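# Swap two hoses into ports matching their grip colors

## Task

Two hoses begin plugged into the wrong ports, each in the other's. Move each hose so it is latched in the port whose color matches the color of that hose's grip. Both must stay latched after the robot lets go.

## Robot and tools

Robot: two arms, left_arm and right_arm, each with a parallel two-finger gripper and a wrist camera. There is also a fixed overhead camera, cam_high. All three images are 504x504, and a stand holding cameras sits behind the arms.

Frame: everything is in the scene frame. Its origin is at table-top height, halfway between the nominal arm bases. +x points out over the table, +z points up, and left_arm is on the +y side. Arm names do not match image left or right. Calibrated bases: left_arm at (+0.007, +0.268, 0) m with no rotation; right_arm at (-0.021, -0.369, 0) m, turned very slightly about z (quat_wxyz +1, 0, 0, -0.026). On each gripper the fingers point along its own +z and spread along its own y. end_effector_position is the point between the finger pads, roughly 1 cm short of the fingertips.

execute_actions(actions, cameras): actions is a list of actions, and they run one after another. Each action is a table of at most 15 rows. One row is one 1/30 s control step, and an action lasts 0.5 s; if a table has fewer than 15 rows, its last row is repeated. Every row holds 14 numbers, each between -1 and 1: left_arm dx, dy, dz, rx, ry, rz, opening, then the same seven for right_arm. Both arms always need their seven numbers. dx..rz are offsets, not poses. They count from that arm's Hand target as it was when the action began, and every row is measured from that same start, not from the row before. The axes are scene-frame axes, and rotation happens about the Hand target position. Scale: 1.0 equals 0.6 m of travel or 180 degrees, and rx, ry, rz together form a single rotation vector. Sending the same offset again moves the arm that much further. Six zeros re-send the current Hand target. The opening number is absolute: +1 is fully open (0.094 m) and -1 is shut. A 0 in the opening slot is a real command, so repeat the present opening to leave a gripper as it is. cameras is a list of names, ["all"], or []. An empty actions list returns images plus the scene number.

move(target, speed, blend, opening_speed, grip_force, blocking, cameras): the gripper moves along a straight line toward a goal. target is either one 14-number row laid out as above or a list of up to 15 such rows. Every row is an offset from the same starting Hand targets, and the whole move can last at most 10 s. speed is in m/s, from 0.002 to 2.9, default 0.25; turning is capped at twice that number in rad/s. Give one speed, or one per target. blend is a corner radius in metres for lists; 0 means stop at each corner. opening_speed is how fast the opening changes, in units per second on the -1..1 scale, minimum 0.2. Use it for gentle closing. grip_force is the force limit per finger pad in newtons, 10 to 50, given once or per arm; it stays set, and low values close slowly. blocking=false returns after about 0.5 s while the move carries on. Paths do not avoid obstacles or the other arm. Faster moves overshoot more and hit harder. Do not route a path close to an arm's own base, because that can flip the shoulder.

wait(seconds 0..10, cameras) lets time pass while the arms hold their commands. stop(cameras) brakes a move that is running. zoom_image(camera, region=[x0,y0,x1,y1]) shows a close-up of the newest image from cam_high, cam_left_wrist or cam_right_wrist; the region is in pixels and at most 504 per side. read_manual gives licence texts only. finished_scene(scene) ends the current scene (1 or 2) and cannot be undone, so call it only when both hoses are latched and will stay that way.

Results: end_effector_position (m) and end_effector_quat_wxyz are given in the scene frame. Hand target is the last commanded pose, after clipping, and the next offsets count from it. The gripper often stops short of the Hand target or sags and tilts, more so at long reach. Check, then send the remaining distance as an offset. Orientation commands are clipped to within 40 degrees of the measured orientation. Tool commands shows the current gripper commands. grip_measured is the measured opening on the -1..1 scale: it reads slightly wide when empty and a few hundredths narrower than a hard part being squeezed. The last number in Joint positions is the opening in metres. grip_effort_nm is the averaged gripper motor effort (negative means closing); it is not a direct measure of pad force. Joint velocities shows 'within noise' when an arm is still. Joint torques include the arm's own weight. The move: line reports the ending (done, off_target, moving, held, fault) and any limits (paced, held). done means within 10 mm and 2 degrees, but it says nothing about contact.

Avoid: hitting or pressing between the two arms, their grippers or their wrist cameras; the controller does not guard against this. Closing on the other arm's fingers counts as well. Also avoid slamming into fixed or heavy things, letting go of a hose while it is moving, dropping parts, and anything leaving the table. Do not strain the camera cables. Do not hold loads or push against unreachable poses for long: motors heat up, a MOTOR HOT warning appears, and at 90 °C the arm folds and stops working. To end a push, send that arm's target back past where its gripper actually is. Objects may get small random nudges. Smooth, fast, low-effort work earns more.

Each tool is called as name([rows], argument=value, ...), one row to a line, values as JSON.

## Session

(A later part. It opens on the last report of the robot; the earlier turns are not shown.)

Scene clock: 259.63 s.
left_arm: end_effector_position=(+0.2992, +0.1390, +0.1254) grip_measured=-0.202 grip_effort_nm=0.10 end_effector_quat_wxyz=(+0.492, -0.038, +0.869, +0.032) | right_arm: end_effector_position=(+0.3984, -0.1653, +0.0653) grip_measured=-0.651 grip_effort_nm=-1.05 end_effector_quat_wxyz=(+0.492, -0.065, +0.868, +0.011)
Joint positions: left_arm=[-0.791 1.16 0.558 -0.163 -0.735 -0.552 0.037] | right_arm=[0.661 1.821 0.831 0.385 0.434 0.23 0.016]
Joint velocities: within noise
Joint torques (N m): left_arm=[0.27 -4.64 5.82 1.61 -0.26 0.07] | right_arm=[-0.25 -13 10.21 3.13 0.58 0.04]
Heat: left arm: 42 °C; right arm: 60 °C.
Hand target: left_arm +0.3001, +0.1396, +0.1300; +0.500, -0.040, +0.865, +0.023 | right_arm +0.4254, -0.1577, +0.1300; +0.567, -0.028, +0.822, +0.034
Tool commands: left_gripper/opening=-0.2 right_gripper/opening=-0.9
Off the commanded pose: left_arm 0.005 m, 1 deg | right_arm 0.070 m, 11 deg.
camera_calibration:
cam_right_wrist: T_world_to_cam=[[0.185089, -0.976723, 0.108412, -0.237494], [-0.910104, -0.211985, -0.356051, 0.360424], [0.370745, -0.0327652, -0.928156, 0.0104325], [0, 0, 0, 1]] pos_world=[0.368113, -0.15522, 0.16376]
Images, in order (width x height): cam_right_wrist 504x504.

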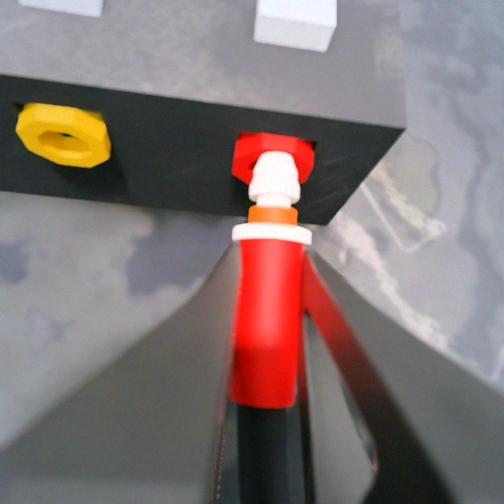

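move([
  [0,0,0,0,0,0,-0.2,-0.06,-0.012,-0.1,0,0.04,0,-0.9],
  [0,0,0,0,0,0,-0.2,-0.134,-0.0205,-0.0917,0,0.081,0,-0.9],
], speed=0.08, cameras=["cam_right_wrist"])

zoom_image(camera="cam_right_wrist", region=[180, 50, 432, 302])

Scene clock: 262.87 s.
left_arm: end_effector_position=(+0.2992, +0.1390, +0.1254) grip_measured=-0.202 grip_effort_nm=0.10 end_effector_quat_wxyz=(+0.492, -0.038, +0.869, +0.032) | right_arm: end_effector_position=(+0.3462, -0.1703, +0.0625) grip_measured=-0.651 grip_effort_nm=-1.05 end_effector_quat_wxyz=(+0.445, -0.033, +0.895, +0.028)
Joint positions: left_arm=[-0.791 1.16 0.558 -0.163 -0.735 -0.552 0.037] | right_arm=[0.732 1.663 0.739 0.189 0.454 0.403 0.016]
Joint torques (N m): left_arm=[0.31 -4.66 5.82 1.61 -0.26 0.07] | right_arm=[0.59 -10.07 5.14 2.03 0.26 0.2]
Heat: left arm: 42 °C; right arm: 60 °C.
Hand target: left_arm +0.3001, +0.1396, +0.1300; +0.500, -0.040, +0.865, +0.023 | right_arm +0.3450, -0.1701, +0.0749; +0.458, -0.024, +0.888, +0.038
Off the commanded pose: left_arm 0.005 m, 1 deg | right_arm 0.012 m, 2 deg.
move: off_target (right_arm)
camera_calibration:
cam_right_wrist: T_world_to_cam=[[0.151463, -0.987806, 0.0360276, -0.218112], [-0.952043, -0.155588, -0.263451, 0.329136], [0.265844, 0.00560317, -0.964, 0.0721201], [0, 0, 0, 1]] pos_world=[0.327215, -0.164647, 0.164093]
Images, in order (width x height): cam_right_wrist 504x504.

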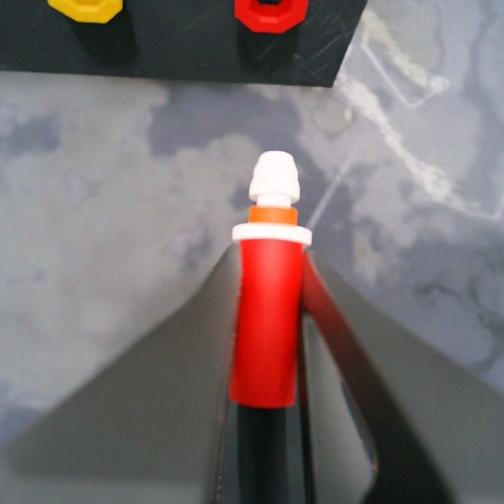

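Scaled by 2.000 from the camera's 504x504 image, which has a finer 720x720 frame.

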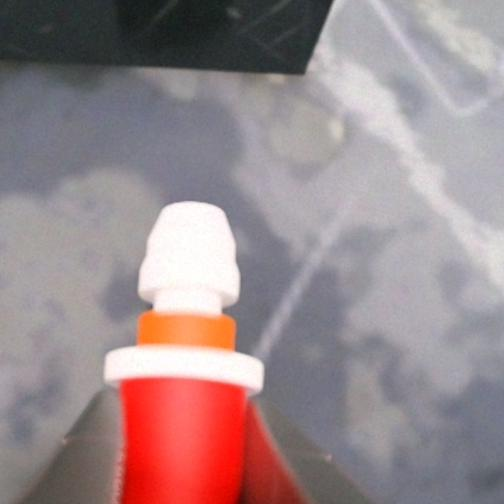

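move([
  [0,0,0,0,0,0,-0.2,-0.0333,-0.004,-0.0027,0,0,0.0083,-0.9],
  [0,0,0,0,0,0,-0.2,0.0977,0.0165,-0.0027,0,0,0.0083,-0.9],
], speed=0.06, cameras=["cam_right_wrist"])

zoom_image(camera="cam_right_wrist", region=[180, 50, 432, 302])

Scene clock: 266.27 s.
left_arm: end_effector_position=(+0.2992, +0.1390, +0.1254) grip_measured=-0.202 grip_effort_nm=0.10 end_effector_quat_wxyz=(+0.492, -0.038, +0.869, +0.032) | right_arm: end_effector_position=(+0.3910, -0.1671, +0.0626) grip_measured=-0.651 grip_effort_nm=-1.04 end_effector_quat_wxyz=(+0.442, -0.037, +0.895, +0.035)
Joint positions: left_arm=[-0.791 1.16 0.558 -0.163 -0.735 -0.552 0.037] | right_arm=[0.646 1.786 0.884 0.194 0.373 0.34 0.016]
Joint torques (N m): left_arm=[0.29 -4.66 5.82 1.61 -0.26 0.07] | right_arm=[-0.14 -6.89 9.39 2.23 0.1 -0.03]
Heat: left arm: 42 °C; right arm: 59 °C.
Hand target: left_arm +0.3001, +0.1396, +0.1300; +0.500, -0.040, +0.865, +0.023 | right_arm +0.4037, -0.1602, +0.0734; +0.458, -0.035, +0.887, +0.044
Off the commanded pose: left_arm 0.005 m, 1 deg | right_arm 0.018 m, 2 deg.
move: off_target (right_arm)
camera_calibration:
cam_right_wrist: T_world_to_cam=[[0.16523, -0.985901, 0.0264091, -0.226226], [-0.951278, -0.166381, -0.259592, 0.369953], [0.260326, 0.0177699, -0.965357, 0.0645106], [0, 0, 0, 1]] pos_world=[0.372513, -0.16263, 0.164287]
Images, in order (width x height): cam_right_wrist 504x504.

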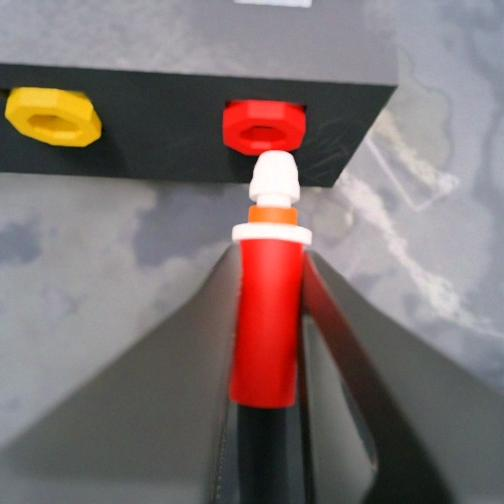

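Scaled by 2.000 from the camera's 504x504 image, which has a finer 720x720 frame.

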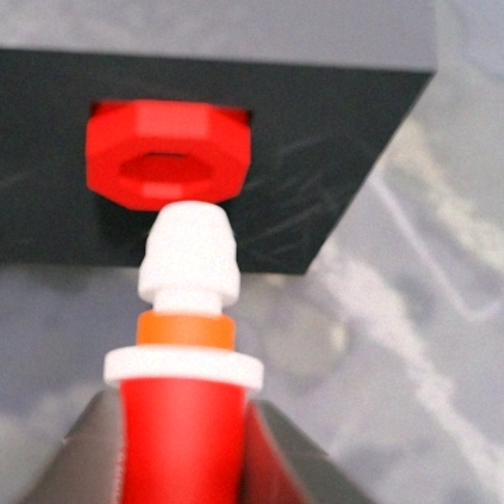

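move([
  [0,0,0,0,0,0,-0.2,-0.1,-0.006,0.0025,0,0,0,-0.9],
  [0,0,0,0,0,0,-0.2,0.015,0.0075,0.0025,0,0,0,-0.9],
], speed=0.06, cameras=["cam_right_wrist"])

zoom_image(camera="cam_right_wrist", region=[180, 50, 432, 302])

Scene clock: 269.47 s.
left_arm: end_effector_position=(+0.2992, +0.1390, +0.1254) grip_measured=-0.202 grip_effort_nm=0.10 end_effector_quat_wxyz=(+0.492, -0.038, +0.869, +0.032) | right_arm: end_effector_position=(+0.3993, -0.1628, +0.0628) grip_measured=-0.651 grip_effort_nm=-1.04 end_effector_quat_wxyz=(+0.442, -0.037, +0.896, +0.034)
Joint positions: left_arm=[-0.791 1.16 0.558 -0.163 -0.735 -0.552 0.037] | right_arm=[0.643 1.816 0.925 0.181 0.37 0.338 0.016]
Joint torques (N m): left_arm=[0.27 -4.64 5.81 1.61 -0.26 0.07] | right_arm=[-0.17 -7.32 9.61 2.22 0.08 -0.05]
Heat: left arm: 42 °C; right arm: 59 °C.
Hand target: left_arm +0.3001, +0.1396, +0.1300; +0.500, -0.040, +0.865, +0.023 | right_arm +0.4127, -0.1556, +0.0750; +0.458, -0.035, +0.887, +0.044
Off the commanded pose: left_arm 0.005 m, 1 deg | right_arm 0.019 m, 2 deg.
move: off_target (right_arm)
camera_calibration:
cam_right_wrist: T_world_to_cam=[[0.165051, -0.985915, 0.0270125, -0.223236], [-0.951717, -0.166394, -0.25797, 0.37876], [0.258831, 0.01687, -0.965775, 0.0630045], [0, 0, 0, 1]] pos_world=[0.381011, -0.158131, 0.164587]
Images, in order (width x height): cam_right_wrist 504x504.

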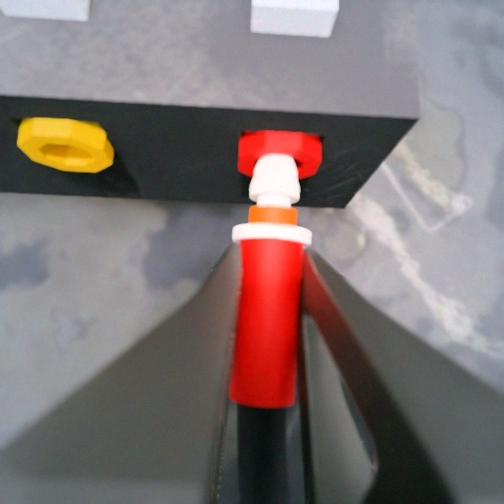

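Scaled by 2.000 from the camera's 504x504 image, which has a finer 720x720 frame.

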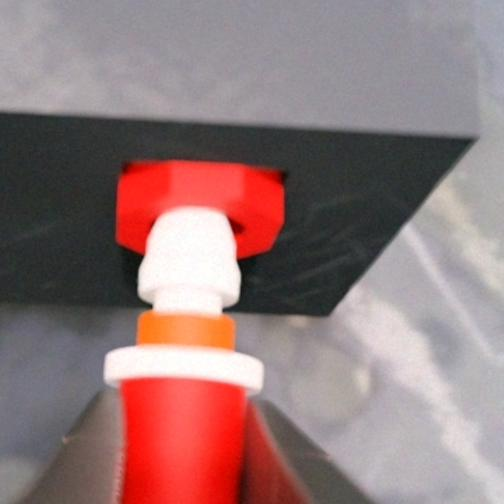

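move(target=[0,0,0,0,0,0,-0.2,0.018,0.0008,0.002,0,0,0,-0.9], speed=0.06, cameras=["cam_right_wrist"])

zoom_image(camera="cam_right_wrist", region=[180, 50, 432, 302])

Scene clock: 270.40 s.
left_arm: end_effector_position=(+0.2992, +0.1390, +0.1254) grip_measured=-0.202 grip_effort_nm=0.10 end_effector_quat_wxyz=(+0.492, -0.038, +0.869, +0.032) | right_arm: end_effector_position=(+0.4079, -0.1627, +0.0621) grip_measured=-0.651 grip_effort_nm=-1.04 end_effector_quat_wxyz=(+0.438, -0.038, +0.898, +0.033)
Joint positions: left_arm=[-0.791 1.16 0.558 -0.163 -0.735 -0.552 0.037] | right_arm=[0.628 1.842 0.964 0.163 0.357 0.327 0.016]
Joint torques (N m): left_arm=[0.29 -4.64 5.81 1.61 -0.26 0.07] | right_arm=[-0.25 -7.54 9.89 2.3 0.08 -0.02]
Heat: left arm: 42 °C; right arm: 59 °C.
Hand target: left_arm +0.3001, +0.1396, +0.1300; +0.500, -0.040, +0.865, +0.023 | right_arm +0.4235, -0.1552, +0.0762; +0.458, -0.035, +0.887, +0.044
Off the commanded pose: left_arm 0.005 m, 1 deg | right_arm 0.022 m, 3 deg.
move: off_target (right_arm)
camera_calibration:
cam_right_wrist: T_world_to_cam=[[0.166904, -0.985524, 0.0297693, -0.225413], [-0.953616, -0.169025, -0.249093, 0.386588], [0.250518, 0.0131861, -0.968022, 0.0629955], [0, 0, 0, 1]] pos_world=[0.390498, -0.157638, 0.163988]
Images, in order (width x height): cam_right_wrist 504x504.

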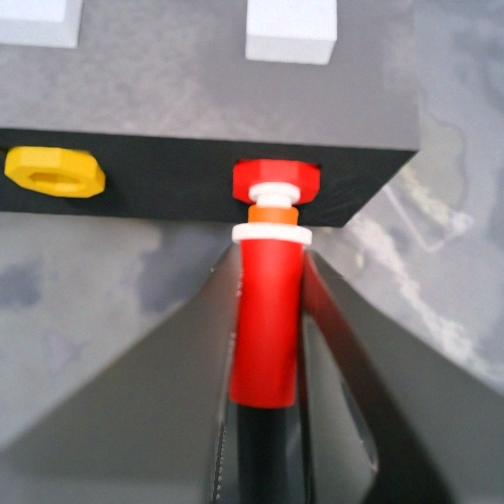

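Scaled by 2.000 from the camera's 504x504 image, which has a finer 720x720 frame.

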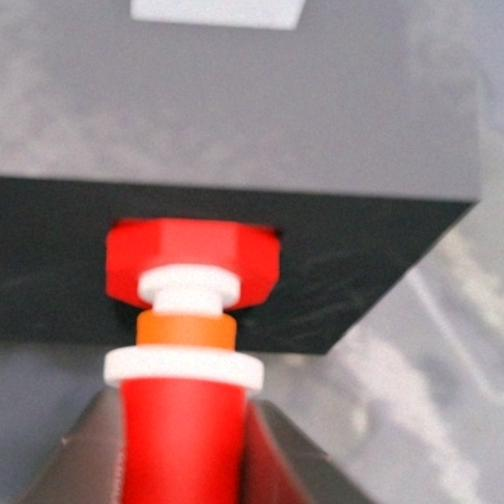

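move(target=[0,0,0,0,0,0,-0.2,0.08,0.006,0.015,0,-0.02,0,-0.9], speed=0.08, cameras=["cam_right_wrist"])

zoom_image(camera="cam_right_wrist", region=[180, 50, 432, 302])

Scene clock: 271.80 s.
left_arm: end_effector_position=(+0.2992, +0.1390, +0.1254) grip_measured=-0.202 grip_effort_nm=0.10 end_effector_quat_wxyz=(+0.492, -0.038, +0.869, +0.032) | right_arm: end_effector_position=(+0.4114, -0.1629, +0.0585) grip_measured=-0.651 grip_effort_nm=-1.05 end_effector_quat_wxyz=(+0.406, -0.065, +0.911, +0.012)
Joint positions: left_arm=[-0.791 1.16 0.558 -0.163 -0.735 -0.552 0.037] | right_arm=[0.618 1.867 1.046 0.032 0.339 0.284 0.016]
Joint torques (N m): left_arm=[0.29 -4.66 5.82 1.61 -0.26 0.08] | right_arm=[-3.54 -3.92 12.72 4.05 0.11 -0.16]
Heat: left arm: 42 °C; right arm: 58 °C.
Hand target: left_arm +0.3001, +0.1396, +0.1300; +0.500, -0.040, +0.865, +0.023 | right_arm +0.4715, -0.1515, +0.0851; +0.485, -0.036, +0.872, +0.043
Off the commanded pose: left_arm 0.005 m, 1 deg | right_arm 0.067 m, 11 deg.
move: off_target (right_arm)
camera_calibration:
cam_right_wrist: T_world_to_cam=[[0.20054, -0.976434, 0.0797526, -0.241477], [-0.961595, -0.211755, -0.174626, 0.380943], [0.187399, -0.0416703, -0.9814, 0.0764555], [0, 0, 0, 1]] pos_world=[0.400411, -0.151934, 0.160815]
Images, in order (width x height): cam_right_wrist 504x504.

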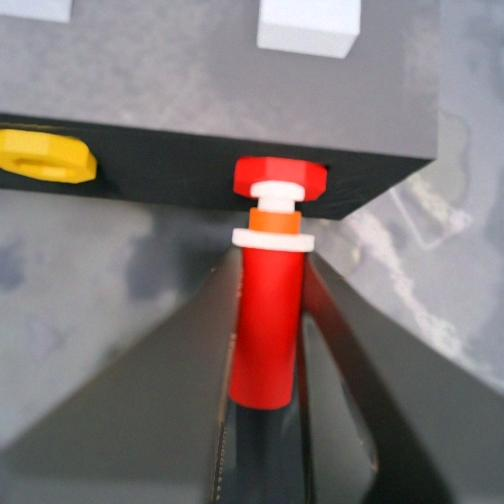

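Scaled by 2.000 from the camera's 504x504 image, which has a finer 720x720 frame.

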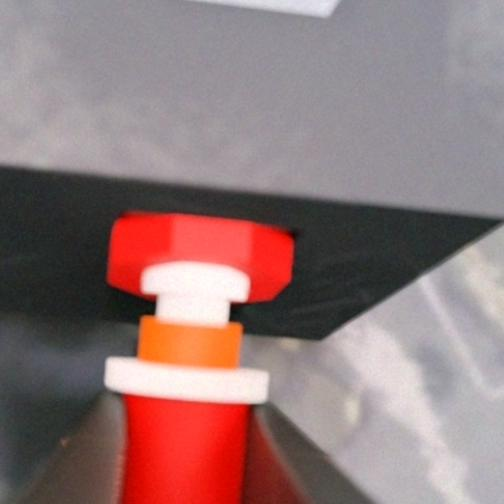

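move(target=[0,0,0,0,0,0,-0.2,0.0,0.0,0.03,0,-0.06,0,-0.9], speed=0.08, cameras=["cam_right_wrist"])

zoom_image(camera="cam_right_wrist", region=[180, 50, 432, 302])

Scene clock: 273.83 s.
left_arm: end_effector_position=(+0.2992, +0.1390, +0.1254) grip_measured=-0.202 grip_effort_nm=0.10 end_effector_quat_wxyz=(+0.492, -0.038, +0.869, +0.032) | right_arm: end_effector_position=(+0.4123, -0.1633, +0.0596) grip_measured=-0.651 grip_effort_nm=-1.04 end_effector_quat_wxyz=(+0.442, -0.079, +0.893, -0.004)
Joint positions: left_arm=[-0.791 1.16 0.558 -0.163 -0.735 -0.552 0.037] | right_arm=[0.634 1.867 0.982 0.165 0.393 0.226 0.016]
Joint torques (N m): left_arm=[0.29 -4.64 5.82 1.61 -0.26 0.07] | right_arm=[-2.97 -6.27 8.76 5.29 0.33 -0.21]
Heat: left arm: 42 °C; right arm: 58 °C.
Hand target: left_arm +0.3001, +0.1396, +0.1300; +0.500, -0.040, +0.865, +0.023 | right_arm +0.4715, -0.1517, +0.1031; +0.565, -0.040, +0.823, +0.039
Off the commanded pose: left_arm 0.005 m, 1 deg | right_arm 0.074 m, 18 deg.
move: off_target (right_arm)
camera_calibration:
cam_right_wrist: T_world_to_cam=[[0.205648, -0.969615, 0.132498, -0.246257], [-0.941157, -0.233058, -0.244761, 0.374162], [0.268203, -0.0743665, -0.960488, 0.0374242], [0, 0, 0, 1]] pos_world=[0.39275, -0.14879, 0.160154]
Images, in order (width x height): cam_right_wrist 504x504.

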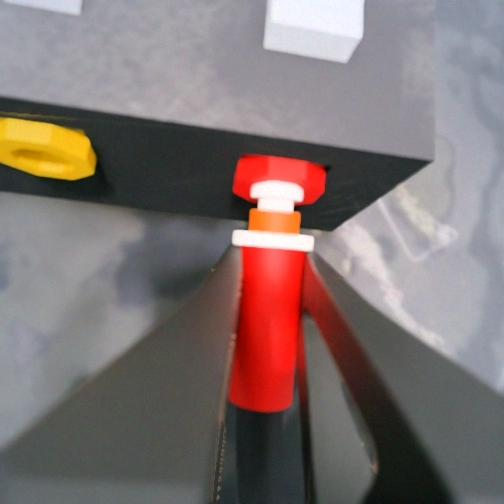

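Scaled by 2.000 from the camera's 504x504 image, which has a finer 720x720 frame.

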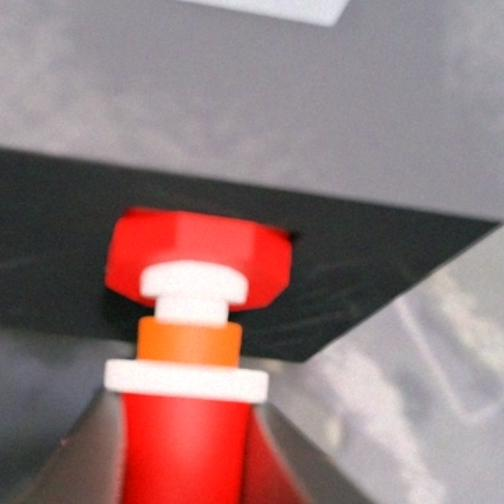

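move(target=[0,0,0,0,0,0,-0.2,0.0,0.0,0.03,0,-0.0,0,-0.9], speed=0.08)

move(target=[0,0,0,0,0,0,-0.2,0.0,0.0,0.015,0,-0.0,0,-0.9], speed=0.08)

move(target=[0,0,0,0,0,0,-0.2,0.0,0.0,0.015,0,-0.0,0,-0.9], speed=0.08, cameras=["cam_right_wrist"])

zoom_image(camera="cam_right_wrist", region=[180, 50, 432, 302])

Scene clock: 275.23 s.
left_arm: end_effector_position=(+0.2992, +0.1390, +0.1254) grip_measured=-0.202 grip_effort_nm=0.10 end_effector_quat_wxyz=(+0.492, -0.038, +0.869, +0.032) | right_arm: end_effector_position=(+0.4117, -0.1634, +0.0598) grip_measured=-0.651 grip_effort_nm=-1.05 end_effector_quat_wxyz=(+0.444, -0.082, +0.892, -0.005)
Joint positions: left_arm=[-0.791 1.16 0.558 -0.163 -0.735 -0.552 0.037] | right_arm=[0.635 1.864 0.976 0.173 0.393 0.22 0.016]
Joint torques (N m): left_arm=[0.28 -4.64 5.83 1.61 -0.26 0.07] | right_arm=[-3.06 -9.26 10.09 4.9 0.32 -0.23]
Heat: left arm: 42 °C; right arm: 59 °C.
Hand target: left_arm +0.3001, +0.1396, +0.1300; +0.500, -0.040, +0.865, +0.023 | right_arm +0.4715, -0.1518, +0.1210; +0.565, -0.040, +0.823, +0.039
Off the commanded pose: left_arm 0.005 m, 1 deg | right_arm 0.086 m, 18 deg.
move: off_target (right_arm)

Scene clock: 275.93 s.
left_arm: end_effector_position=(+0.2992, +0.1390, +0.1254) grip_measured=-0.202 grip_effort_nm=0.10 end_effector_quat_wxyz=(+0.492, -0.038, +0.869, +0.032) | right_arm: end_effector_position=(+0.4116, -0.1635, +0.0602) grip_measured=-0.651 grip_effort_nm=-1.05 end_effector_quat_wxyz=(+0.443, -0.085, +0.892, -0.003)
Joint positions: left_arm=[-0.791 1.16 0.558 -0.163 -0.735 -0.552 0.037] | right_arm=[0.632 1.861 0.974 0.172 0.385 0.214 0.016]
Joint torques (N m): left_arm=[0.31 -4.66 5.81 1.61 -0.26 0.07] | right_arm=[-2.84 -10.54 10.86 4.66 0.38 -0.19]
Heat: left arm: 42 °C; right arm: 59 °C.
Hand target: left_arm +0.3001, +0.1396, +0.1300; +0.500, -0.040, +0.865, +0.023 | right_arm +0.4715, -0.1516, +0.1301; +0.565, -0.040, +0.823, +0.039
Off the commanded pose: left_arm 0.005 m, 1 deg | right_arm 0.093 m, 18 deg.
move: off_target (right_arm)

Scene clock: 276.63 s.
left_arm: end_effector_position=(+0.2992, +0.1390, +0.1254) grip_measured=-0.202 grip_effort_nm=0.10 end_effector_quat_wxyz=(+0.492, -0.038, +0.869, +0.032) | right_arm: end_effector_position=(+0.4116, -0.1637, +0.0607) grip_measured=-0.651 grip_effort_nm=-1.05 end_effector_quat_wxyz=(+0.442, -0.088, +0.893, -0.001)
Joint positions: left_arm=[-0.791 1.16 0.558 -0.163 -0.735 -0.552 0.037] | right_arm=[0.629 1.858 0.974 0.169 0.376 0.209 0.016]
Joint torques (N m): left_arm=[0.28 -4.67 5.83 1.61 -0.26 0.08] | right_arm=[-2.61 -11.84 11.7 4.42 0.45 -0.13]
Heat: left arm: 42 °C; right arm: 60 °C.
Hand target: left_arm +0.3001, +0.1396, +0.1300; +0.500, -0.040, +0.865, +0.023 | right_arm +0.4715, -0.1515, +0.1392; +0.565, -0.040, +0.823, +0.039
Off the commanded pose: left_arm 0.005 m, 1 deg | right_arm 0.099 m, 18 deg.
move: off_target (right_arm)
camera_calibration:
cam_right_wrist: T_world_to_cam=[[0.222978, -0.965587, 0.133878, -0.253115], [-0.936992, -0.250182, -0.243834, 0.369141], [0.268936, -0.0710728, -0.960532, 0.0388945], [0, 0, 0, 1]] pos_world=[0.391861, -0.149287, 0.161255]
Images, in order (width x height): cam_right_wrist 504x504.

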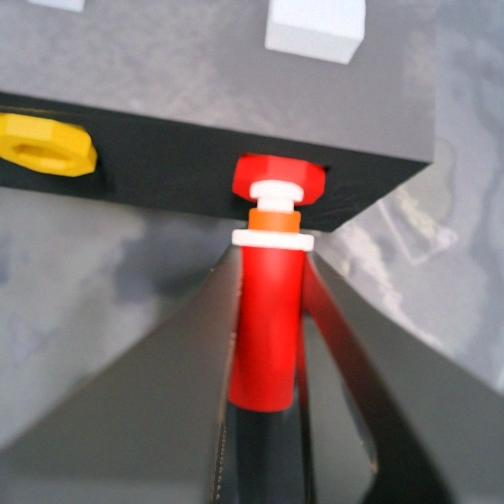

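Scaled by 2.000 from the camera's 504x504 image, which has a finer 720x720 frame.

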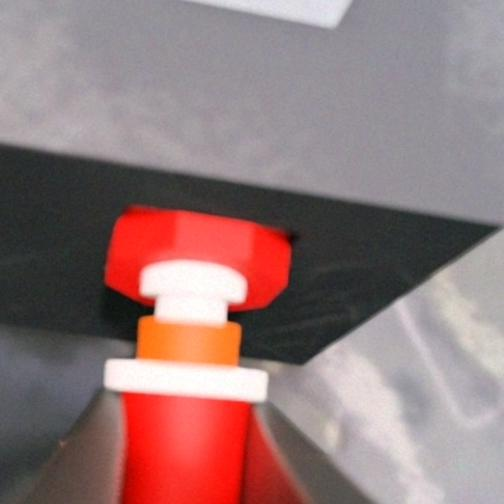

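move(target=[0,0,0,0,0,0,-0.2,-0.08,-0.006,-0.095,0,0.07,0,-0.9], speed=0.08, cameras=["cam_right_wrist"])

zoom_image(camera="cam_right_wrist", region=[180, 50, 432, 302])

Scene clock: 278.90 s.
left_arm: end_effector_position=(+0.2992, +0.1390, +0.1254) grip_measured=-0.202 grip_effort_nm=0.10 end_effector_quat_wxyz=(+0.492, -0.038, +0.869, +0.032) | right_arm: end_effector_position=(+0.4095, -0.1630, +0.0589) grip_measured=-0.651 grip_effort_nm=-1.05 end_effector_quat_wxyz=(+0.434, -0.055, +0.899, +0.021)
Joint positions: left_arm=[-0.791 1.16 0.558 -0.163 -0.735 -0.552 0.037] | right_arm=[0.626 1.855 0.974 0.155 0.358 0.289 0.016]
Joint torques (N m): left_arm=[0.28 -4.63 5.79 1.61 -0.27 0.07] | right_arm=[0.25 -9.83 7.54 2.78 0.19 0.26]
Heat: left arm: 42 °C; right arm: 60 °C.
Hand target: left_arm +0.3001, +0.1396, +0.1300; +0.500, -0.040, +0.865, +0.023 | right_arm +0.4235, -0.1552, +0.0822; +0.472, -0.036, +0.880, +0.043
Off the commanded pose: left_arm 0.005 m, 1 deg | right_arm 0.028 m, 6 deg.
move: off_target (right_arm)
camera_calibration:
cam_right_wrist: T_world_to_cam=[[0.187518, -0.980168, 0.0640931, -0.235616], [-0.951003, -0.197494, -0.237885, 0.380906], [0.245826, -0.016345, -0.969176, 0.0566394], [0, 0, 0, 1]] pos_world=[0.392502, -0.154791, 0.160607]
Images, in order (width x height): cam_right_wrist 504x504.

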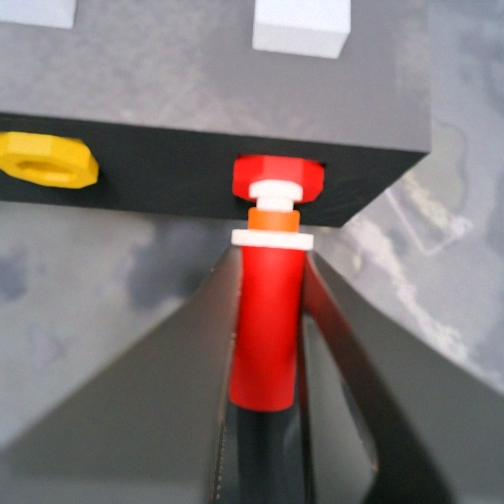

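Scaled by 2.000 from the camera's 504x504 image, which has a finer 720x720 frame.

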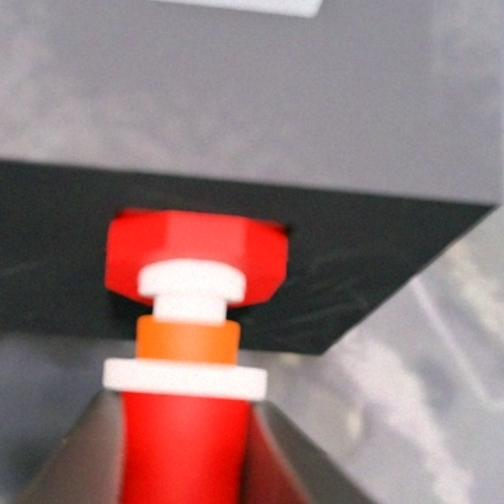

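move(target=[0,0,0,0,0,0,-0.2,0.0,0.0,0.0,0,0.0,0,-0.45], opening_speed=0.6, cameras=["cam_right_wrist"])

zoom_image(camera="cam_right_wrist", region=[180, 50, 432, 302])

Scene clock: 280.30 s.
left_arm: end_effector_position=(+0.2992, +0.1390, +0.1254) grip_measured=-0.202 grip_effort_nm=0.10 end_effector_quat_wxyz=(+0.492, -0.038, +0.869, +0.032) | right_arm: end_effector_position=(+0.4149, -0.1597, +0.0664) grip_measured=-0.452 grip_effort_nm=0.11 end_effector_quat_wxyz=(+0.450, -0.048, +0.891, +0.032)
Joint positions: left_arm=[-0.791 1.16 0.558 -0.163 -0.735 -0.552 0.037] | right_arm=[0.626 1.855 0.974 0.196 0.358 0.296 0.026]
Joint torques (N m): left_arm=[0.29 -4.67 5.81 1.61 -0.26 0.07] | right_arm=[0.28 -9.54 7.75 2.35 0.19 0.18]
Heat: left arm: 42 °C; right arm: 60 °C.
Hand target: left_arm +0.3001, +0.1396, +0.1300; +0.500, -0.040, +0.865, +0.023 | right_arm +0.4235, -0.1552, +0.0822; +0.472, -0.036, +0.880, +0.043
Off the commanded pose: left_arm 0.005 m, 1 deg | right_arm 0.019 m, 3 deg.
move: off_target (right_arm)
camera_calibration:
cam_right_wrist: T_world_to_cam=[[0.18134, -0.982466, 0.0433127, -0.230216], [-0.943124, -0.186219, -0.275391, 0.389374], [0.278628, 0.00909011, -0.960356, 0.052478], [0, 0, 0, 1]] pos_world=[0.394353, -0.154148, 0.167599]
Images, in order (width x height): cam_right_wrist 504x504.

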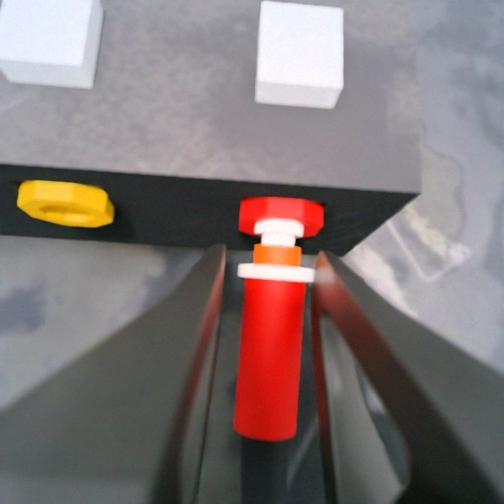

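Scaled by 2.000 from the camera's 504x504 image, which has a finer 720x720 frame.

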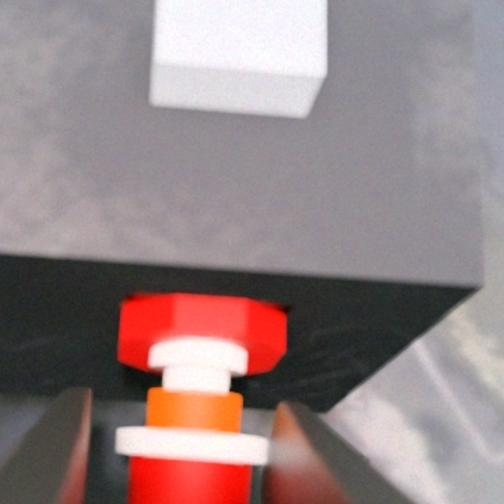

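move([
  [0,0,0,0,0,0,-0.2,-0.012,-0.006,0.046,0,0.0,0,-0.3],
  [0,0,0,0,0,0,-0.2,-0.0275,-0.0122,0.046,0,0.0,0,-0.3],
  [0,0,0,0,0,0,-0.2,-0.0275,-0.0122,-0.0453,0,0.0,0,-0.3],
], speed=0.06, cameras=["cam_right_wrist"])

zoom_image(camera="cam_right_wrist", region=[180, 50, 432, 302])

Scene clock: 284.03 s.
left_arm: end_effector_position=(+0.2992, +0.1390, +0.1254) grip_measured=-0.202 grip_effort_nm=0.10 end_effector_quat_wxyz=(+0.492, -0.038, +0.869, +0.032) | right_arm: end_effector_position=(+0.4082, -0.1624, +0.0608) grip_measured=-0.302 grip_effort_nm=0.11 end_effector_quat_wxyz=(+0.471, -0.040, +0.880, +0.044)
Joint positions: left_arm=[-0.791 1.16 0.558 -0.163 -0.735 -0.552 0.037] | right_arm=[0.63 1.848 0.886 0.329 0.363 0.302 0.033]
Joint torques (N m): left_arm=[0.29 -4.63 5.82 1.61 -0.27 0.07] | right_arm=[0.73 -7.36 4.97 2.39 0.23 0.18]
Heat: left arm: 42 °C; right arm: 58 °C.
Hand target: left_arm +0.3001, +0.1396, +0.1300; +0.500, -0.040, +0.865, +0.023 | right_arm +0.4070, -0.1625, +0.0550; +0.472, -0.036, +0.880, +0.043
Off the commanded pose: left_arm 0.005 m, 1 deg | right_arm 0.006 m, 1 deg.
move: done
camera_calibration:
cam_right_wrist: T_world_to_cam=[[0.177323, -0.983937, 0.0205987, -0.228623], [-0.930371, -0.174421, -0.322469, 0.380724], [0.320882, 0.0380169, -0.946356, 0.0356255], [0, 0, 0, 1]] pos_world=[0.383323, -0.159899, 0.161195]
Images, in order (width x height): cam_right_wrist 504x504.

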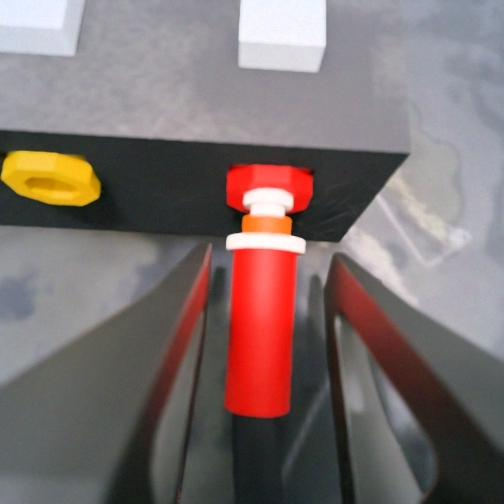

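Scaled by 2.000 from the camera's 504x504 image, which has a finer 720x720 frame.

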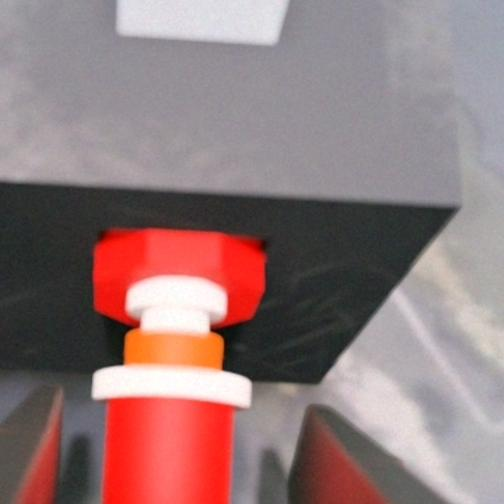

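move([
  [0,0,0,0,0,0,-0.2,-0.0042,0.0023,0.05,0,0.0,0,-0.3],
  [0,0,0,0,0,0,-0.2,-0.0042,0.0023,0,0,0.0,0,-0.3],
], speed=0.06, cameras=["cam_right_wrist"])

zoom_image(camera="cam_right_wrist", region=[180, 50, 432, 302])

Scene clock: 286.57 s.
left_arm: end_effector_position=(+0.2992, +0.1390, +0.1254) grip_measured=-0.202 grip_effort_nm=0.10 end_effector_quat_wxyz=(+0.492, -0.038, +0.869, +0.032) | right_arm: end_effector_position=(+0.4073, -0.1605, +0.0631) grip_measured=-0.302 grip_effort_nm=0.11 end_effector_quat_wxyz=(+0.473, -0.039, +0.879, +0.045)
Joint positions: left_arm=[-0.791 1.16 0.558 -0.163 -0.735 -0.552 0.037] | right_arm=[0.637 1.843 0.886 0.328 0.369 0.307 0.033]
Joint torques (N m): left_arm=[0.28 -4.64 5.82 1.61 -0.27 0.08] | right_arm=[0.75 -7.35 4.51 2.41 0.25 0.18]
Heat: left arm: 42 °C; right arm: 58 °C.
Hand target: left_arm +0.3001, +0.1396, +0.1300; +0.500, -0.040, +0.865, +0.023 | right_arm +0.4045, -0.1611, +0.0550; +0.472, -0.036, +0.880, +0.043
Off the commanded pose: left_arm 0.005 m, 1 deg | right_arm 0.009 m, 0 deg.
move: done
camera_calibration:
cam_right_wrist: T_world_to_cam=[[0.17625, -0.984172, 0.0184595, -0.226201], [-0.928917, -0.172501, -0.327655, 0.380903], [0.325653, 0.040602, -0.944617, 0.036433], [0, 0, 0, 1]] pos_world=[0.38183, -0.158394, 0.163395]
Images, in order (width x height): cam_right_wrist 504x504.

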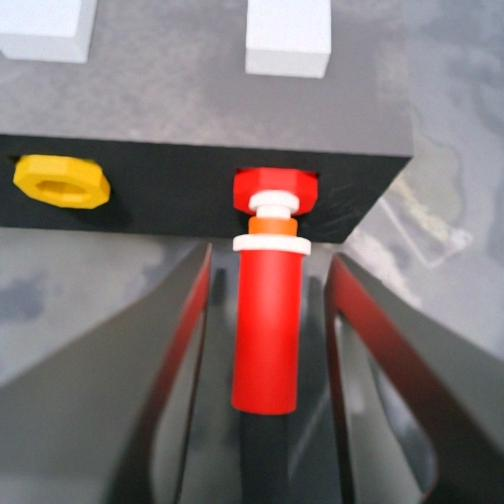

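Scaled by 2.000 from the camera's 504x504 image, which has a finer 720x720 frame.

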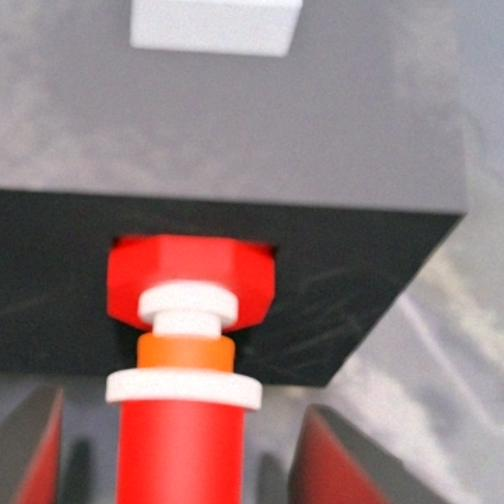

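move([
  [0,0,0,0,0,0,-0.2,-0.0017,0.001,0.05,0,0.0,0,-0.3],
  [0,0,0,0,0,0,-0.2,-0.0017,0.001,-0.008,0,0.0,0,-0.3],
], speed=0.06, cameras=["cam_right_wrist"])

zoom_image(camera="cam_right_wrist", region=[180, 50, 432, 302])

Scene clock: 289.13 s.
left_arm: end_effector_position=(+0.2992, +0.1390, +0.1254) grip_measured=-0.202 grip_effort_nm=0.10 end_effector_quat_wxyz=(+0.492, -0.038, +0.869, +0.032) | right_arm: end_effector_position=(+0.4048, -0.1609, +0.0554) grip_measured=-0.302 grip_effort_nm=0.11 end_effector_quat_wxyz=(+0.470, -0.040, +0.881, +0.044)
Joint positions: left_arm=[-0.791 1.16 0.558 -0.163 -0.735 -0.552 0.037] | right_arm=[0.64 1.857 0.872 0.349 0.371 0.309 0.033]
Joint torques (N m): left_arm=[0.31 -4.63 5.79 1.61 -0.26 0.07] | right_arm=[0.81 -7.43 5.01 2.4 0.25 0.17]
Heat: left arm: 42 °C; right arm: 57 °C.
Hand target: left_arm +0.3001, +0.1396, +0.1300; +0.500, -0.040, +0.865, +0.023 | right_arm +0.4034, -0.1606, +0.0501; +0.472, -0.036, +0.880, +0.043
Off the commanded pose: left_arm 0.005 m, 1 deg | right_arm 0.005 m, 1 deg.
move: done
camera_calibration:
cam_right_wrist: T_world_to_cam=[[0.176303, -0.984113, 0.0209715, -0.226149], [-0.930951, -0.173624, -0.321225, 0.376323], [0.319763, 0.0371094, -0.946771, 0.0318642], [0, 0, 0, 1]] pos_world=[0.38002, -0.1584, 0.155795]
Images, in order (width x height): cam_right_wrist 504x504.

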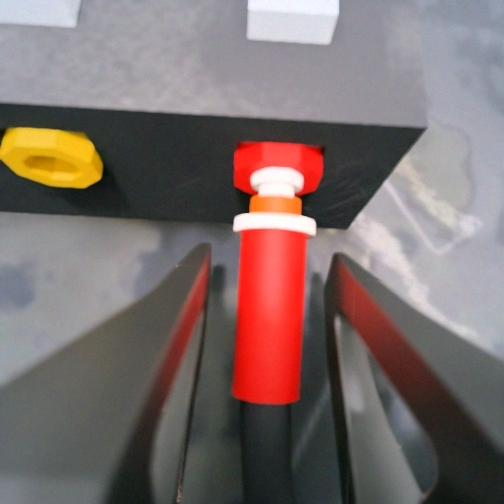

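Scaled by 2.000 from the camera's 504x504 image, which has a finer 720x720 frame.

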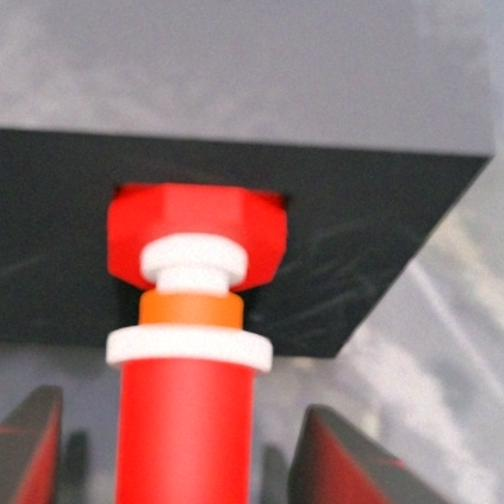

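move(target=[0,0,0,0,0,0,-0.2,0,0,0,0,0.0,0,-0.9], opening_speed=0.6)

move(target=[0,0,0,0,0,0,-0.2,0.01,0.0015,0.025,0,0.0,0,-0.9], speed=0.06, cameras=["cam_right_wrist"])

zoom_image(camera="cam_right_wrist", region=[180, 50, 432, 302])

Scene clock: 290.63 s.
left_arm: end_effector_position=(+0.2992, +0.1390, +0.1254) grip_measured=-0.202 grip_effort_nm=0.10 end_effector_quat_wxyz=(+0.492, -0.038, +0.869, +0.032) | right_arm: end_effector_position=(+0.4049, -0.1610, +0.0556) grip_measured=-0.643 grip_effort_nm=-1.05 end_effector_quat_wxyz=(+0.471, -0.040, +0.880, +0.044)
Joint positions: left_arm=[-0.791 1.16 0.558 -0.163 -0.735 -0.552 0.037] | right_arm=[0.64 1.857 0.872 0.349 0.372 0.309 0.017]
Joint torques (N m): left_arm=[0.27 -4.64 5.81 1.61 -0.26 0.07] | right_arm=[0.79 -7.28 4.98 2.38 0.23 0.15]
Heat: left arm: 42 °C; right arm: 57 °C.
Hand target: left_arm +0.3001, +0.1396, +0.1300; +0.500, -0.040, +0.865, +0.023 | right_arm +0.4035, -0.1606, +0.0502; +0.472, -0.036, +0.880, +0.043
Off the commanded pose: left_arm 0.005 m, 1 deg | right_arm 0.006 m, 0 deg.
move: done

Scene clock: 291.47 s.
left_arm: end_effector_position=(+0.2992, +0.1390, +0.1254) grip_measured=-0.202 grip_effort_nm=0.10 end_effector_quat_wxyz=(+0.492, -0.038, +0.869, +0.032) | right_arm: end_effector_position=(+0.4046, -0.1616, +0.0547) grip_measured=-0.643 grip_effort_nm=-1.04 end_effector_quat_wxyz=(+0.467, -0.040, +0.882, +0.040)
Joint positions: left_arm=[-0.791 1.16 0.558 -0.163 -0.735 -0.552 0.037] | right_arm=[0.64 1.857 0.877 0.333 0.374 0.309 0.017]
Joint torques (N m): left_arm=[0.28 -4.63 5.82 1.61 -0.26 0.07] | right_arm=[0.05 -9.52 8.17 1.78 0.13 0.12]
Heat: left arm: 42 °C; right arm: 57 °C.
Hand target: left_arm +0.3001, +0.1396, +0.1300; +0.500, -0.040, +0.865, +0.023 | right_arm +0.4094, -0.1597, +0.0651; +0.472, -0.036, +0.880, +0.043
Off the commanded pose: left_arm 0.005 m, 1 deg | right_arm 0.012 m, 1 deg.
move: off_target (right_arm)
camera_calibration:
cam_right_wrist: T_world_to_cam=[[0.174398, -0.984323, 0.0263188, -0.226277], [-0.933534, -0.173783, -0.31355, 0.376399], [0.313209, 0.0301129, -0.949207, 0.0329972], [0, 0, 0, 1]] pos_world=[0.380508, -0.158312, 0.155296]
Images, in order (width x height): cam_right_wrist 504x504.

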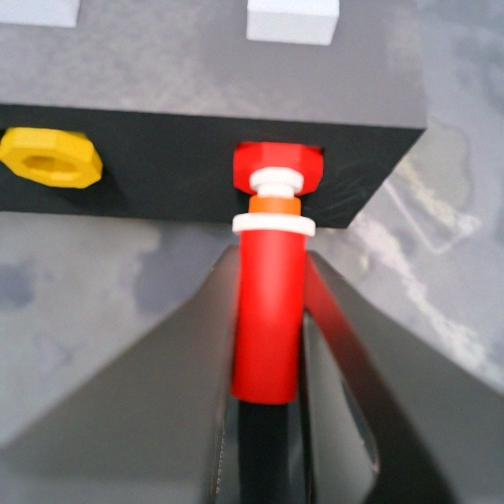

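Scaled by 2.000 from the camera's 504x504 image, which has a finer 720x720 frame.

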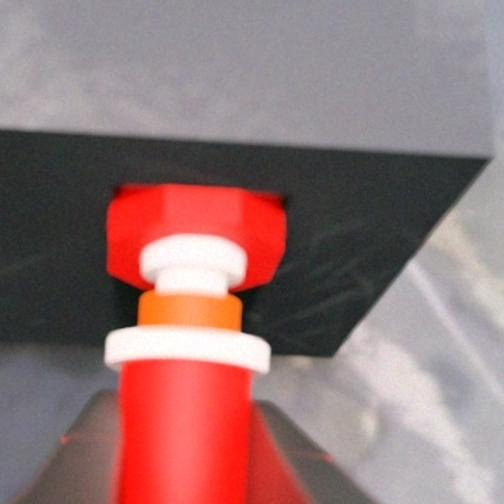

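move(target=[0,0,0,0,0,0,-0.2,0.01,0.001,0.04,0,-0.01,0,-0.9], speed=0.06)

move(target=[0,0,0,0,0,0,-0.2,0.01,0.001,0.015,0,-0.01,0,-0.9], speed=0.06, cameras=["cam_right_wrist"])

zoom_image(camera="cam_right_wrist", region=[180, 50, 432, 302])

Scene clock: 292.63 s.
left_arm: end_effector_position=(+0.2992, +0.1390, +0.1254) grip_measured=-0.202 grip_effort_nm=0.10 end_effector_quat_wxyz=(+0.492, -0.038, +0.869, +0.032) | right_arm: end_effector_position=(+0.4030, -0.1630, +0.0557) grip_measured=-0.643 grip_effort_nm=-1.05 end_effector_quat_wxyz=(+0.454, -0.046, +0.889, +0.031)
Joint positions: left_arm=[-0.791 1.16 0.558 -0.163 -0.735 -0.552 0.037] | right_arm=[0.64 1.846 0.901 0.265 0.376 0.305 0.017]
Joint torques (N m): left_arm=[0.29 -4.64 5.82 1.6 -0.26 0.07] | right_arm=[-0.16 -12.16 8.96 2.06 0.22 -0.01]
Heat: left arm: 42 °C; right arm: 58 °C.
Hand target: left_arm +0.3001, +0.1396, +0.1300; +0.500, -0.040, +0.865, +0.023 | right_arm +0.4154, -0.1590, +0.0891; +0.485, -0.036, +0.873, +0.043
Off the commanded pose: left_arm 0.005 m, 1 deg | right_arm 0.036 m, 4 deg.
move: off_target (right_arm)

Scene clock: 293.43 s.
left_arm: end_effector_position=(+0.2992, +0.1390, +0.1254) grip_measured=-0.202 grip_effort_nm=0.10 end_effector_quat_wxyz=(+0.492, -0.038, +0.869, +0.032) | right_arm: end_effector_position=(+0.4045, -0.1638, +0.0573) grip_measured=-0.643 grip_effort_nm=-1.05 end_effector_quat_wxyz=(+0.456, -0.051, +0.888, +0.026)
Joint positions: left_arm=[-0.791 1.16 0.558 -0.163 -0.735 -0.552 0.037] | right_arm=[0.637 1.845 0.905 0.264 0.378 0.289 0.017]
Joint torques (N m): left_arm=[0.29 -4.66 5.81 1.61 -0.26 0.07] | right_arm=[-0.29 -12.45 9.4 2.35 0.28 -0.02]
Heat: left arm: 42 °C; right arm: 58 °C.
Hand target: left_arm +0.3001, +0.1396, +0.1300; +0.500, -0.040, +0.865, +0.023 | right_arm +0.4215, -0.1584, +0.0983; +0.499, -0.037, +0.865, +0.042
Off the commanded pose: left_arm 0.005 m, 1 deg | right_arm 0.045 m, 6 deg.
move: off_target (right_arm)
camera_calibration:
cam_right_wrist: T_world_to_cam=[[0.181223, -0.981763, 0.0574473, -0.232623], [-0.939127, -0.190099, -0.286186, 0.374706], [0.291888, -0.00208683, -0.95645, 0.0393223], [0, 0, 0, 1]] pos_world=[0.382576, -0.157067, 0.158209]
Images, in order (width x height): cam_right_wrist 504x504.

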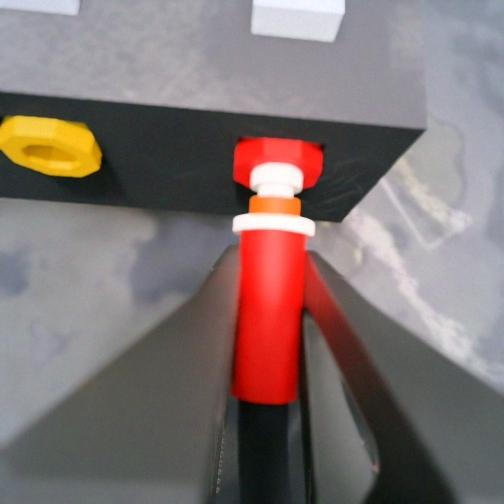

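Scaled by 2.000 from the camera's 504x504 image, which has a finer 720x720 frame.

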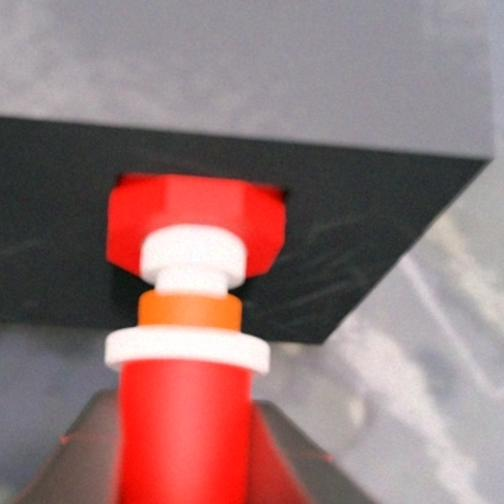

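move(target=[0,0,0,0,0,0,-0.2,0.01,0.001,0.015,0,-0.005,0,-0.9], speed=0.06)

move(target=[0,0,0,0,0,0,-0.2,0.01,0.001,0.015,0,-0.005,0,-0.9], speed=0.06, cameras=["cam_right_wrist"])

zoom_image(camera="cam_right_wrist", region=[180, 50, 432, 302])

Scene clock: 294.43 s.
left_arm: end_effector_position=(+0.2992, +0.1390, +0.1254) grip_measured=-0.202 grip_effort_nm=0.10 end_effector_quat_wxyz=(+0.492, -0.038, +0.869, +0.032) | right_arm: end_effector_position=(+0.4053, -0.1641, +0.0580) grip_measured=-0.643 grip_effort_nm=-1.05 end_effector_quat_wxyz=(+0.452, -0.057, +0.890, +0.021)
Joint positions: left_arm=[-0.791 1.16 0.558 -0.163 -0.735 -0.552 0.037] | right_arm=[0.636 1.845 0.918 0.24 0.378 0.277 0.017]
Joint torques (N m): left_arm=[0.27 -4.66 5.79 1.6 -0.26 0.07] | right_arm=[-0.68 -12.85 10.1 2.5 0.29 0.01]
Heat: left arm: 42 °C; right arm: 59 °C.
Hand target: left_arm +0.3001, +0.1396, +0.1300; +0.500, -0.040, +0.865, +0.023 | right_arm +0.4274, -0.1578, +0.1072; +0.506, -0.037, +0.861, +0.042
Off the commanded pose: left_arm 0.005 m, 1 deg | right_arm 0.054 m, 8 deg.
move: off_target (right_arm)

Scene clock: 295.27 s.
left_arm: end_effector_position=(+0.2992, +0.1390, +0.1254) grip_measured=-0.202 grip_effort_nm=0.10 end_effector_quat_wxyz=(+0.492, -0.038, +0.869, +0.032) | right_arm: end_effector_position=(+0.4062, -0.1641, +0.0587) grip_measured=-0.643 grip_effort_nm=-1.05 end_effector_quat_wxyz=(+0.447, -0.063, +0.892, +0.018)
Joint positions: left_arm=[-0.791 1.16 0.558 -0.163 -0.735 -0.552 0.037] | right_arm=[0.633 1.845 0.933 0.214 0.372 0.266 0.017]
Joint torques (N m): left_arm=[0.27 -4.64 5.81 1.61 -0.26 0.07] | right_arm=[-0.83 -13.44 10.52 2.68 0.35 0]
Heat: left arm: 42 °C; right arm: 59 °C.
Hand target: left_arm +0.3001, +0.1396, +0.1300; +0.500, -0.040, +0.865, +0.023 | right_arm +0.4335, -0.1572, +0.1162; +0.513, -0.038, +0.857, +0.042
Off the commanded pose: left_arm 0.005 m, 1 deg | right_arm 0.064 m, 9 deg.
move: off_target (right_arm)
camera_calibration:
cam_right_wrist: T_world_to_cam=[[0.195675, -0.977319, 0.0809912, -0.239773], [-0.941297, -0.210344, -0.264036, 0.373002], [0.275083, -0.0245716, -0.961106, 0.0435072], [0, 0, 0, 1]] pos_world=[0.386056, -0.154807, 0.159721]
Images, in order (width x height): cam_right_wrist 504x504.

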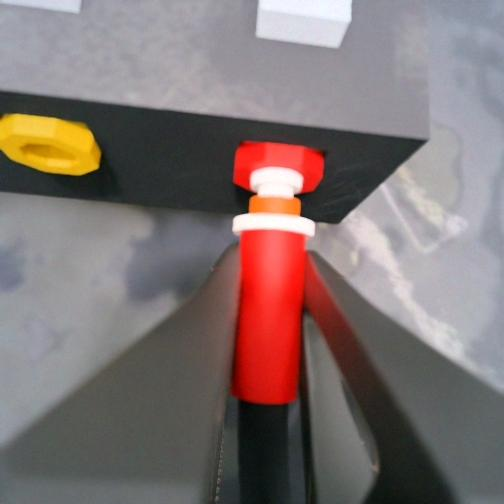

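Scaled by 2.000 from the camera's 504x504 image, which has a finer 720x720 frame.

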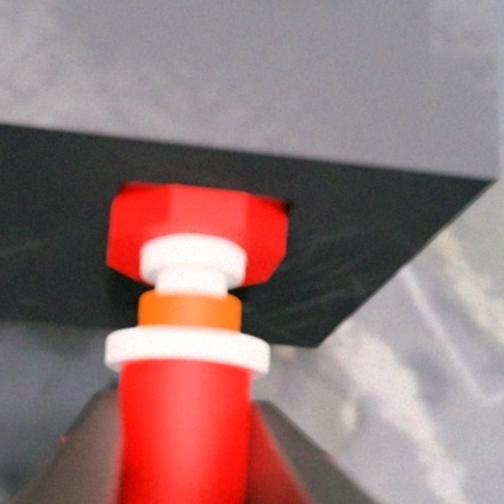

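move(target=[0,0,0,0,0,0,-0.2,0.012,0.001,0.025,0.03,-0.01,0,-0.9], speed=0.06)

move(target=[0,0,0,0,0,0,-0.2,0.012,0.001,0.02,0.0,-0.01,0,-0.9], speed=0.06, cameras=["cam_right_wrist"])

zoom_image(camera="cam_right_wrist", region=[180, 50, 432, 302])

Scene clock: 296.83 s.
left_arm: end_effector_position=(+0.2992, +0.1390, +0.1254) grip_measured=-0.202 grip_effort_nm=0.10 end_effector_quat_wxyz=(+0.492, -0.038, +0.869, +0.032) | right_arm: end_effector_position=(+0.4070, -0.1639, +0.0600) grip_measured=-0.643 grip_effort_nm=-1.05 end_effector_quat_wxyz=(+0.439, -0.053, +0.896, +0.045)
Joint positions: left_arm=[-0.791 1.16 0.558 -0.163 -0.735 -0.552 0.037] | right_arm=[0.611 1.834 0.933 0.205 0.313 0.294 0.017]
Joint torques (N m): left_arm=[0.28 -4.63 5.83 1.61 -0.26 0.08] | right_arm=[-0.94 -14.45 10.07 3.27 0.39 0.19]
Heat: left arm: 42 °C; right arm: 60 °C.
Hand target: left_arm +0.3001, +0.1396, +0.1300; +0.500, -0.040, +0.865, +0.023 | right_arm +0.4406, -0.1566, +0.1311; +0.527, -0.014, +0.846, +0.081
Off the commanded pose: left_arm 0.005 m, 1 deg | right_arm 0.079 m, 13 deg.
move: off_target (right_arm)

Scene clock: 297.53 s.
left_arm: end_effector_position=(+0.2992, +0.1390, +0.1254) grip_measured=-0.202 grip_effort_nm=0.10 end_effector_quat_wxyz=(+0.492, -0.038, +0.869, +0.032) | right_arm: end_effector_position=(+0.4067, -0.1643, +0.0608) grip_measured=-0.643 grip_effort_nm=-1.05 end_effector_quat_wxyz=(+0.438, -0.053, +0.896, +0.047)
Joint positions: left_arm=[-0.791 1.16 0.558 -0.163 -0.735 -0.552 0.037] | right_arm=[0.609 1.83 0.933 0.2 0.306 0.295 0.017]
Joint torques (N m): left_arm=[0.28 -4.63 5.81 1.6 -0.27 0.07] | right_arm=[-1.11 -14.94 11.22 3.42 0.53 0.04]
Heat: left arm: 42 °C; right arm: 61 °C.
Hand target: left_arm +0.3001, +0.1396, +0.1300; +0.500, -0.040, +0.865, +0.023 | right_arm +0.4478, -0.1560, +0.1432; +0.540, -0.015, +0.837, +0.081
Off the commanded pose: left_arm 0.005 m, 1 deg | right_arm 0.092 m, 15 deg.
move: off_target (right_arm)
camera_calibration:
cam_right_wrist: T_world_to_cam=[[0.206031, -0.978388, 0.0175386, -0.240806], [-0.945714, -0.20369, -0.253251, 0.376151], [0.25135, 0.0355909, -0.967242, 0.0653379], [0, 0, 0, 1]] pos_world=[0.388922, -0.161309, 0.162681]
Images, in order (width x height): cam_right_wrist 504x504.

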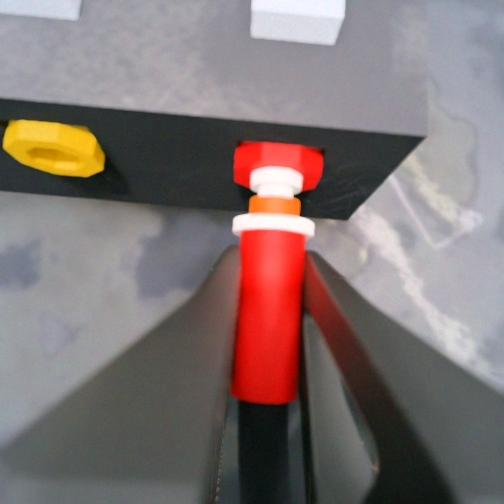

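Scaled by 2.000 from the camera's 504x504 image, which has a finer 720x720 frame.

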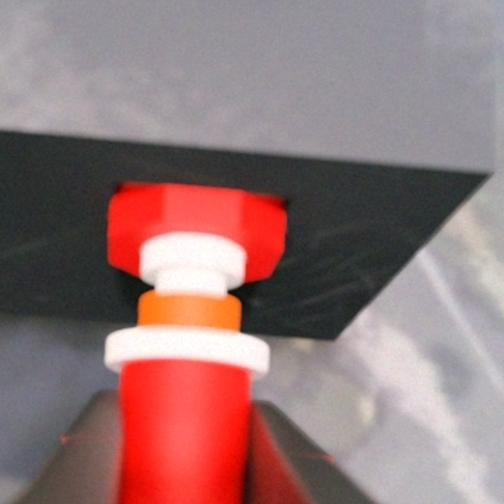

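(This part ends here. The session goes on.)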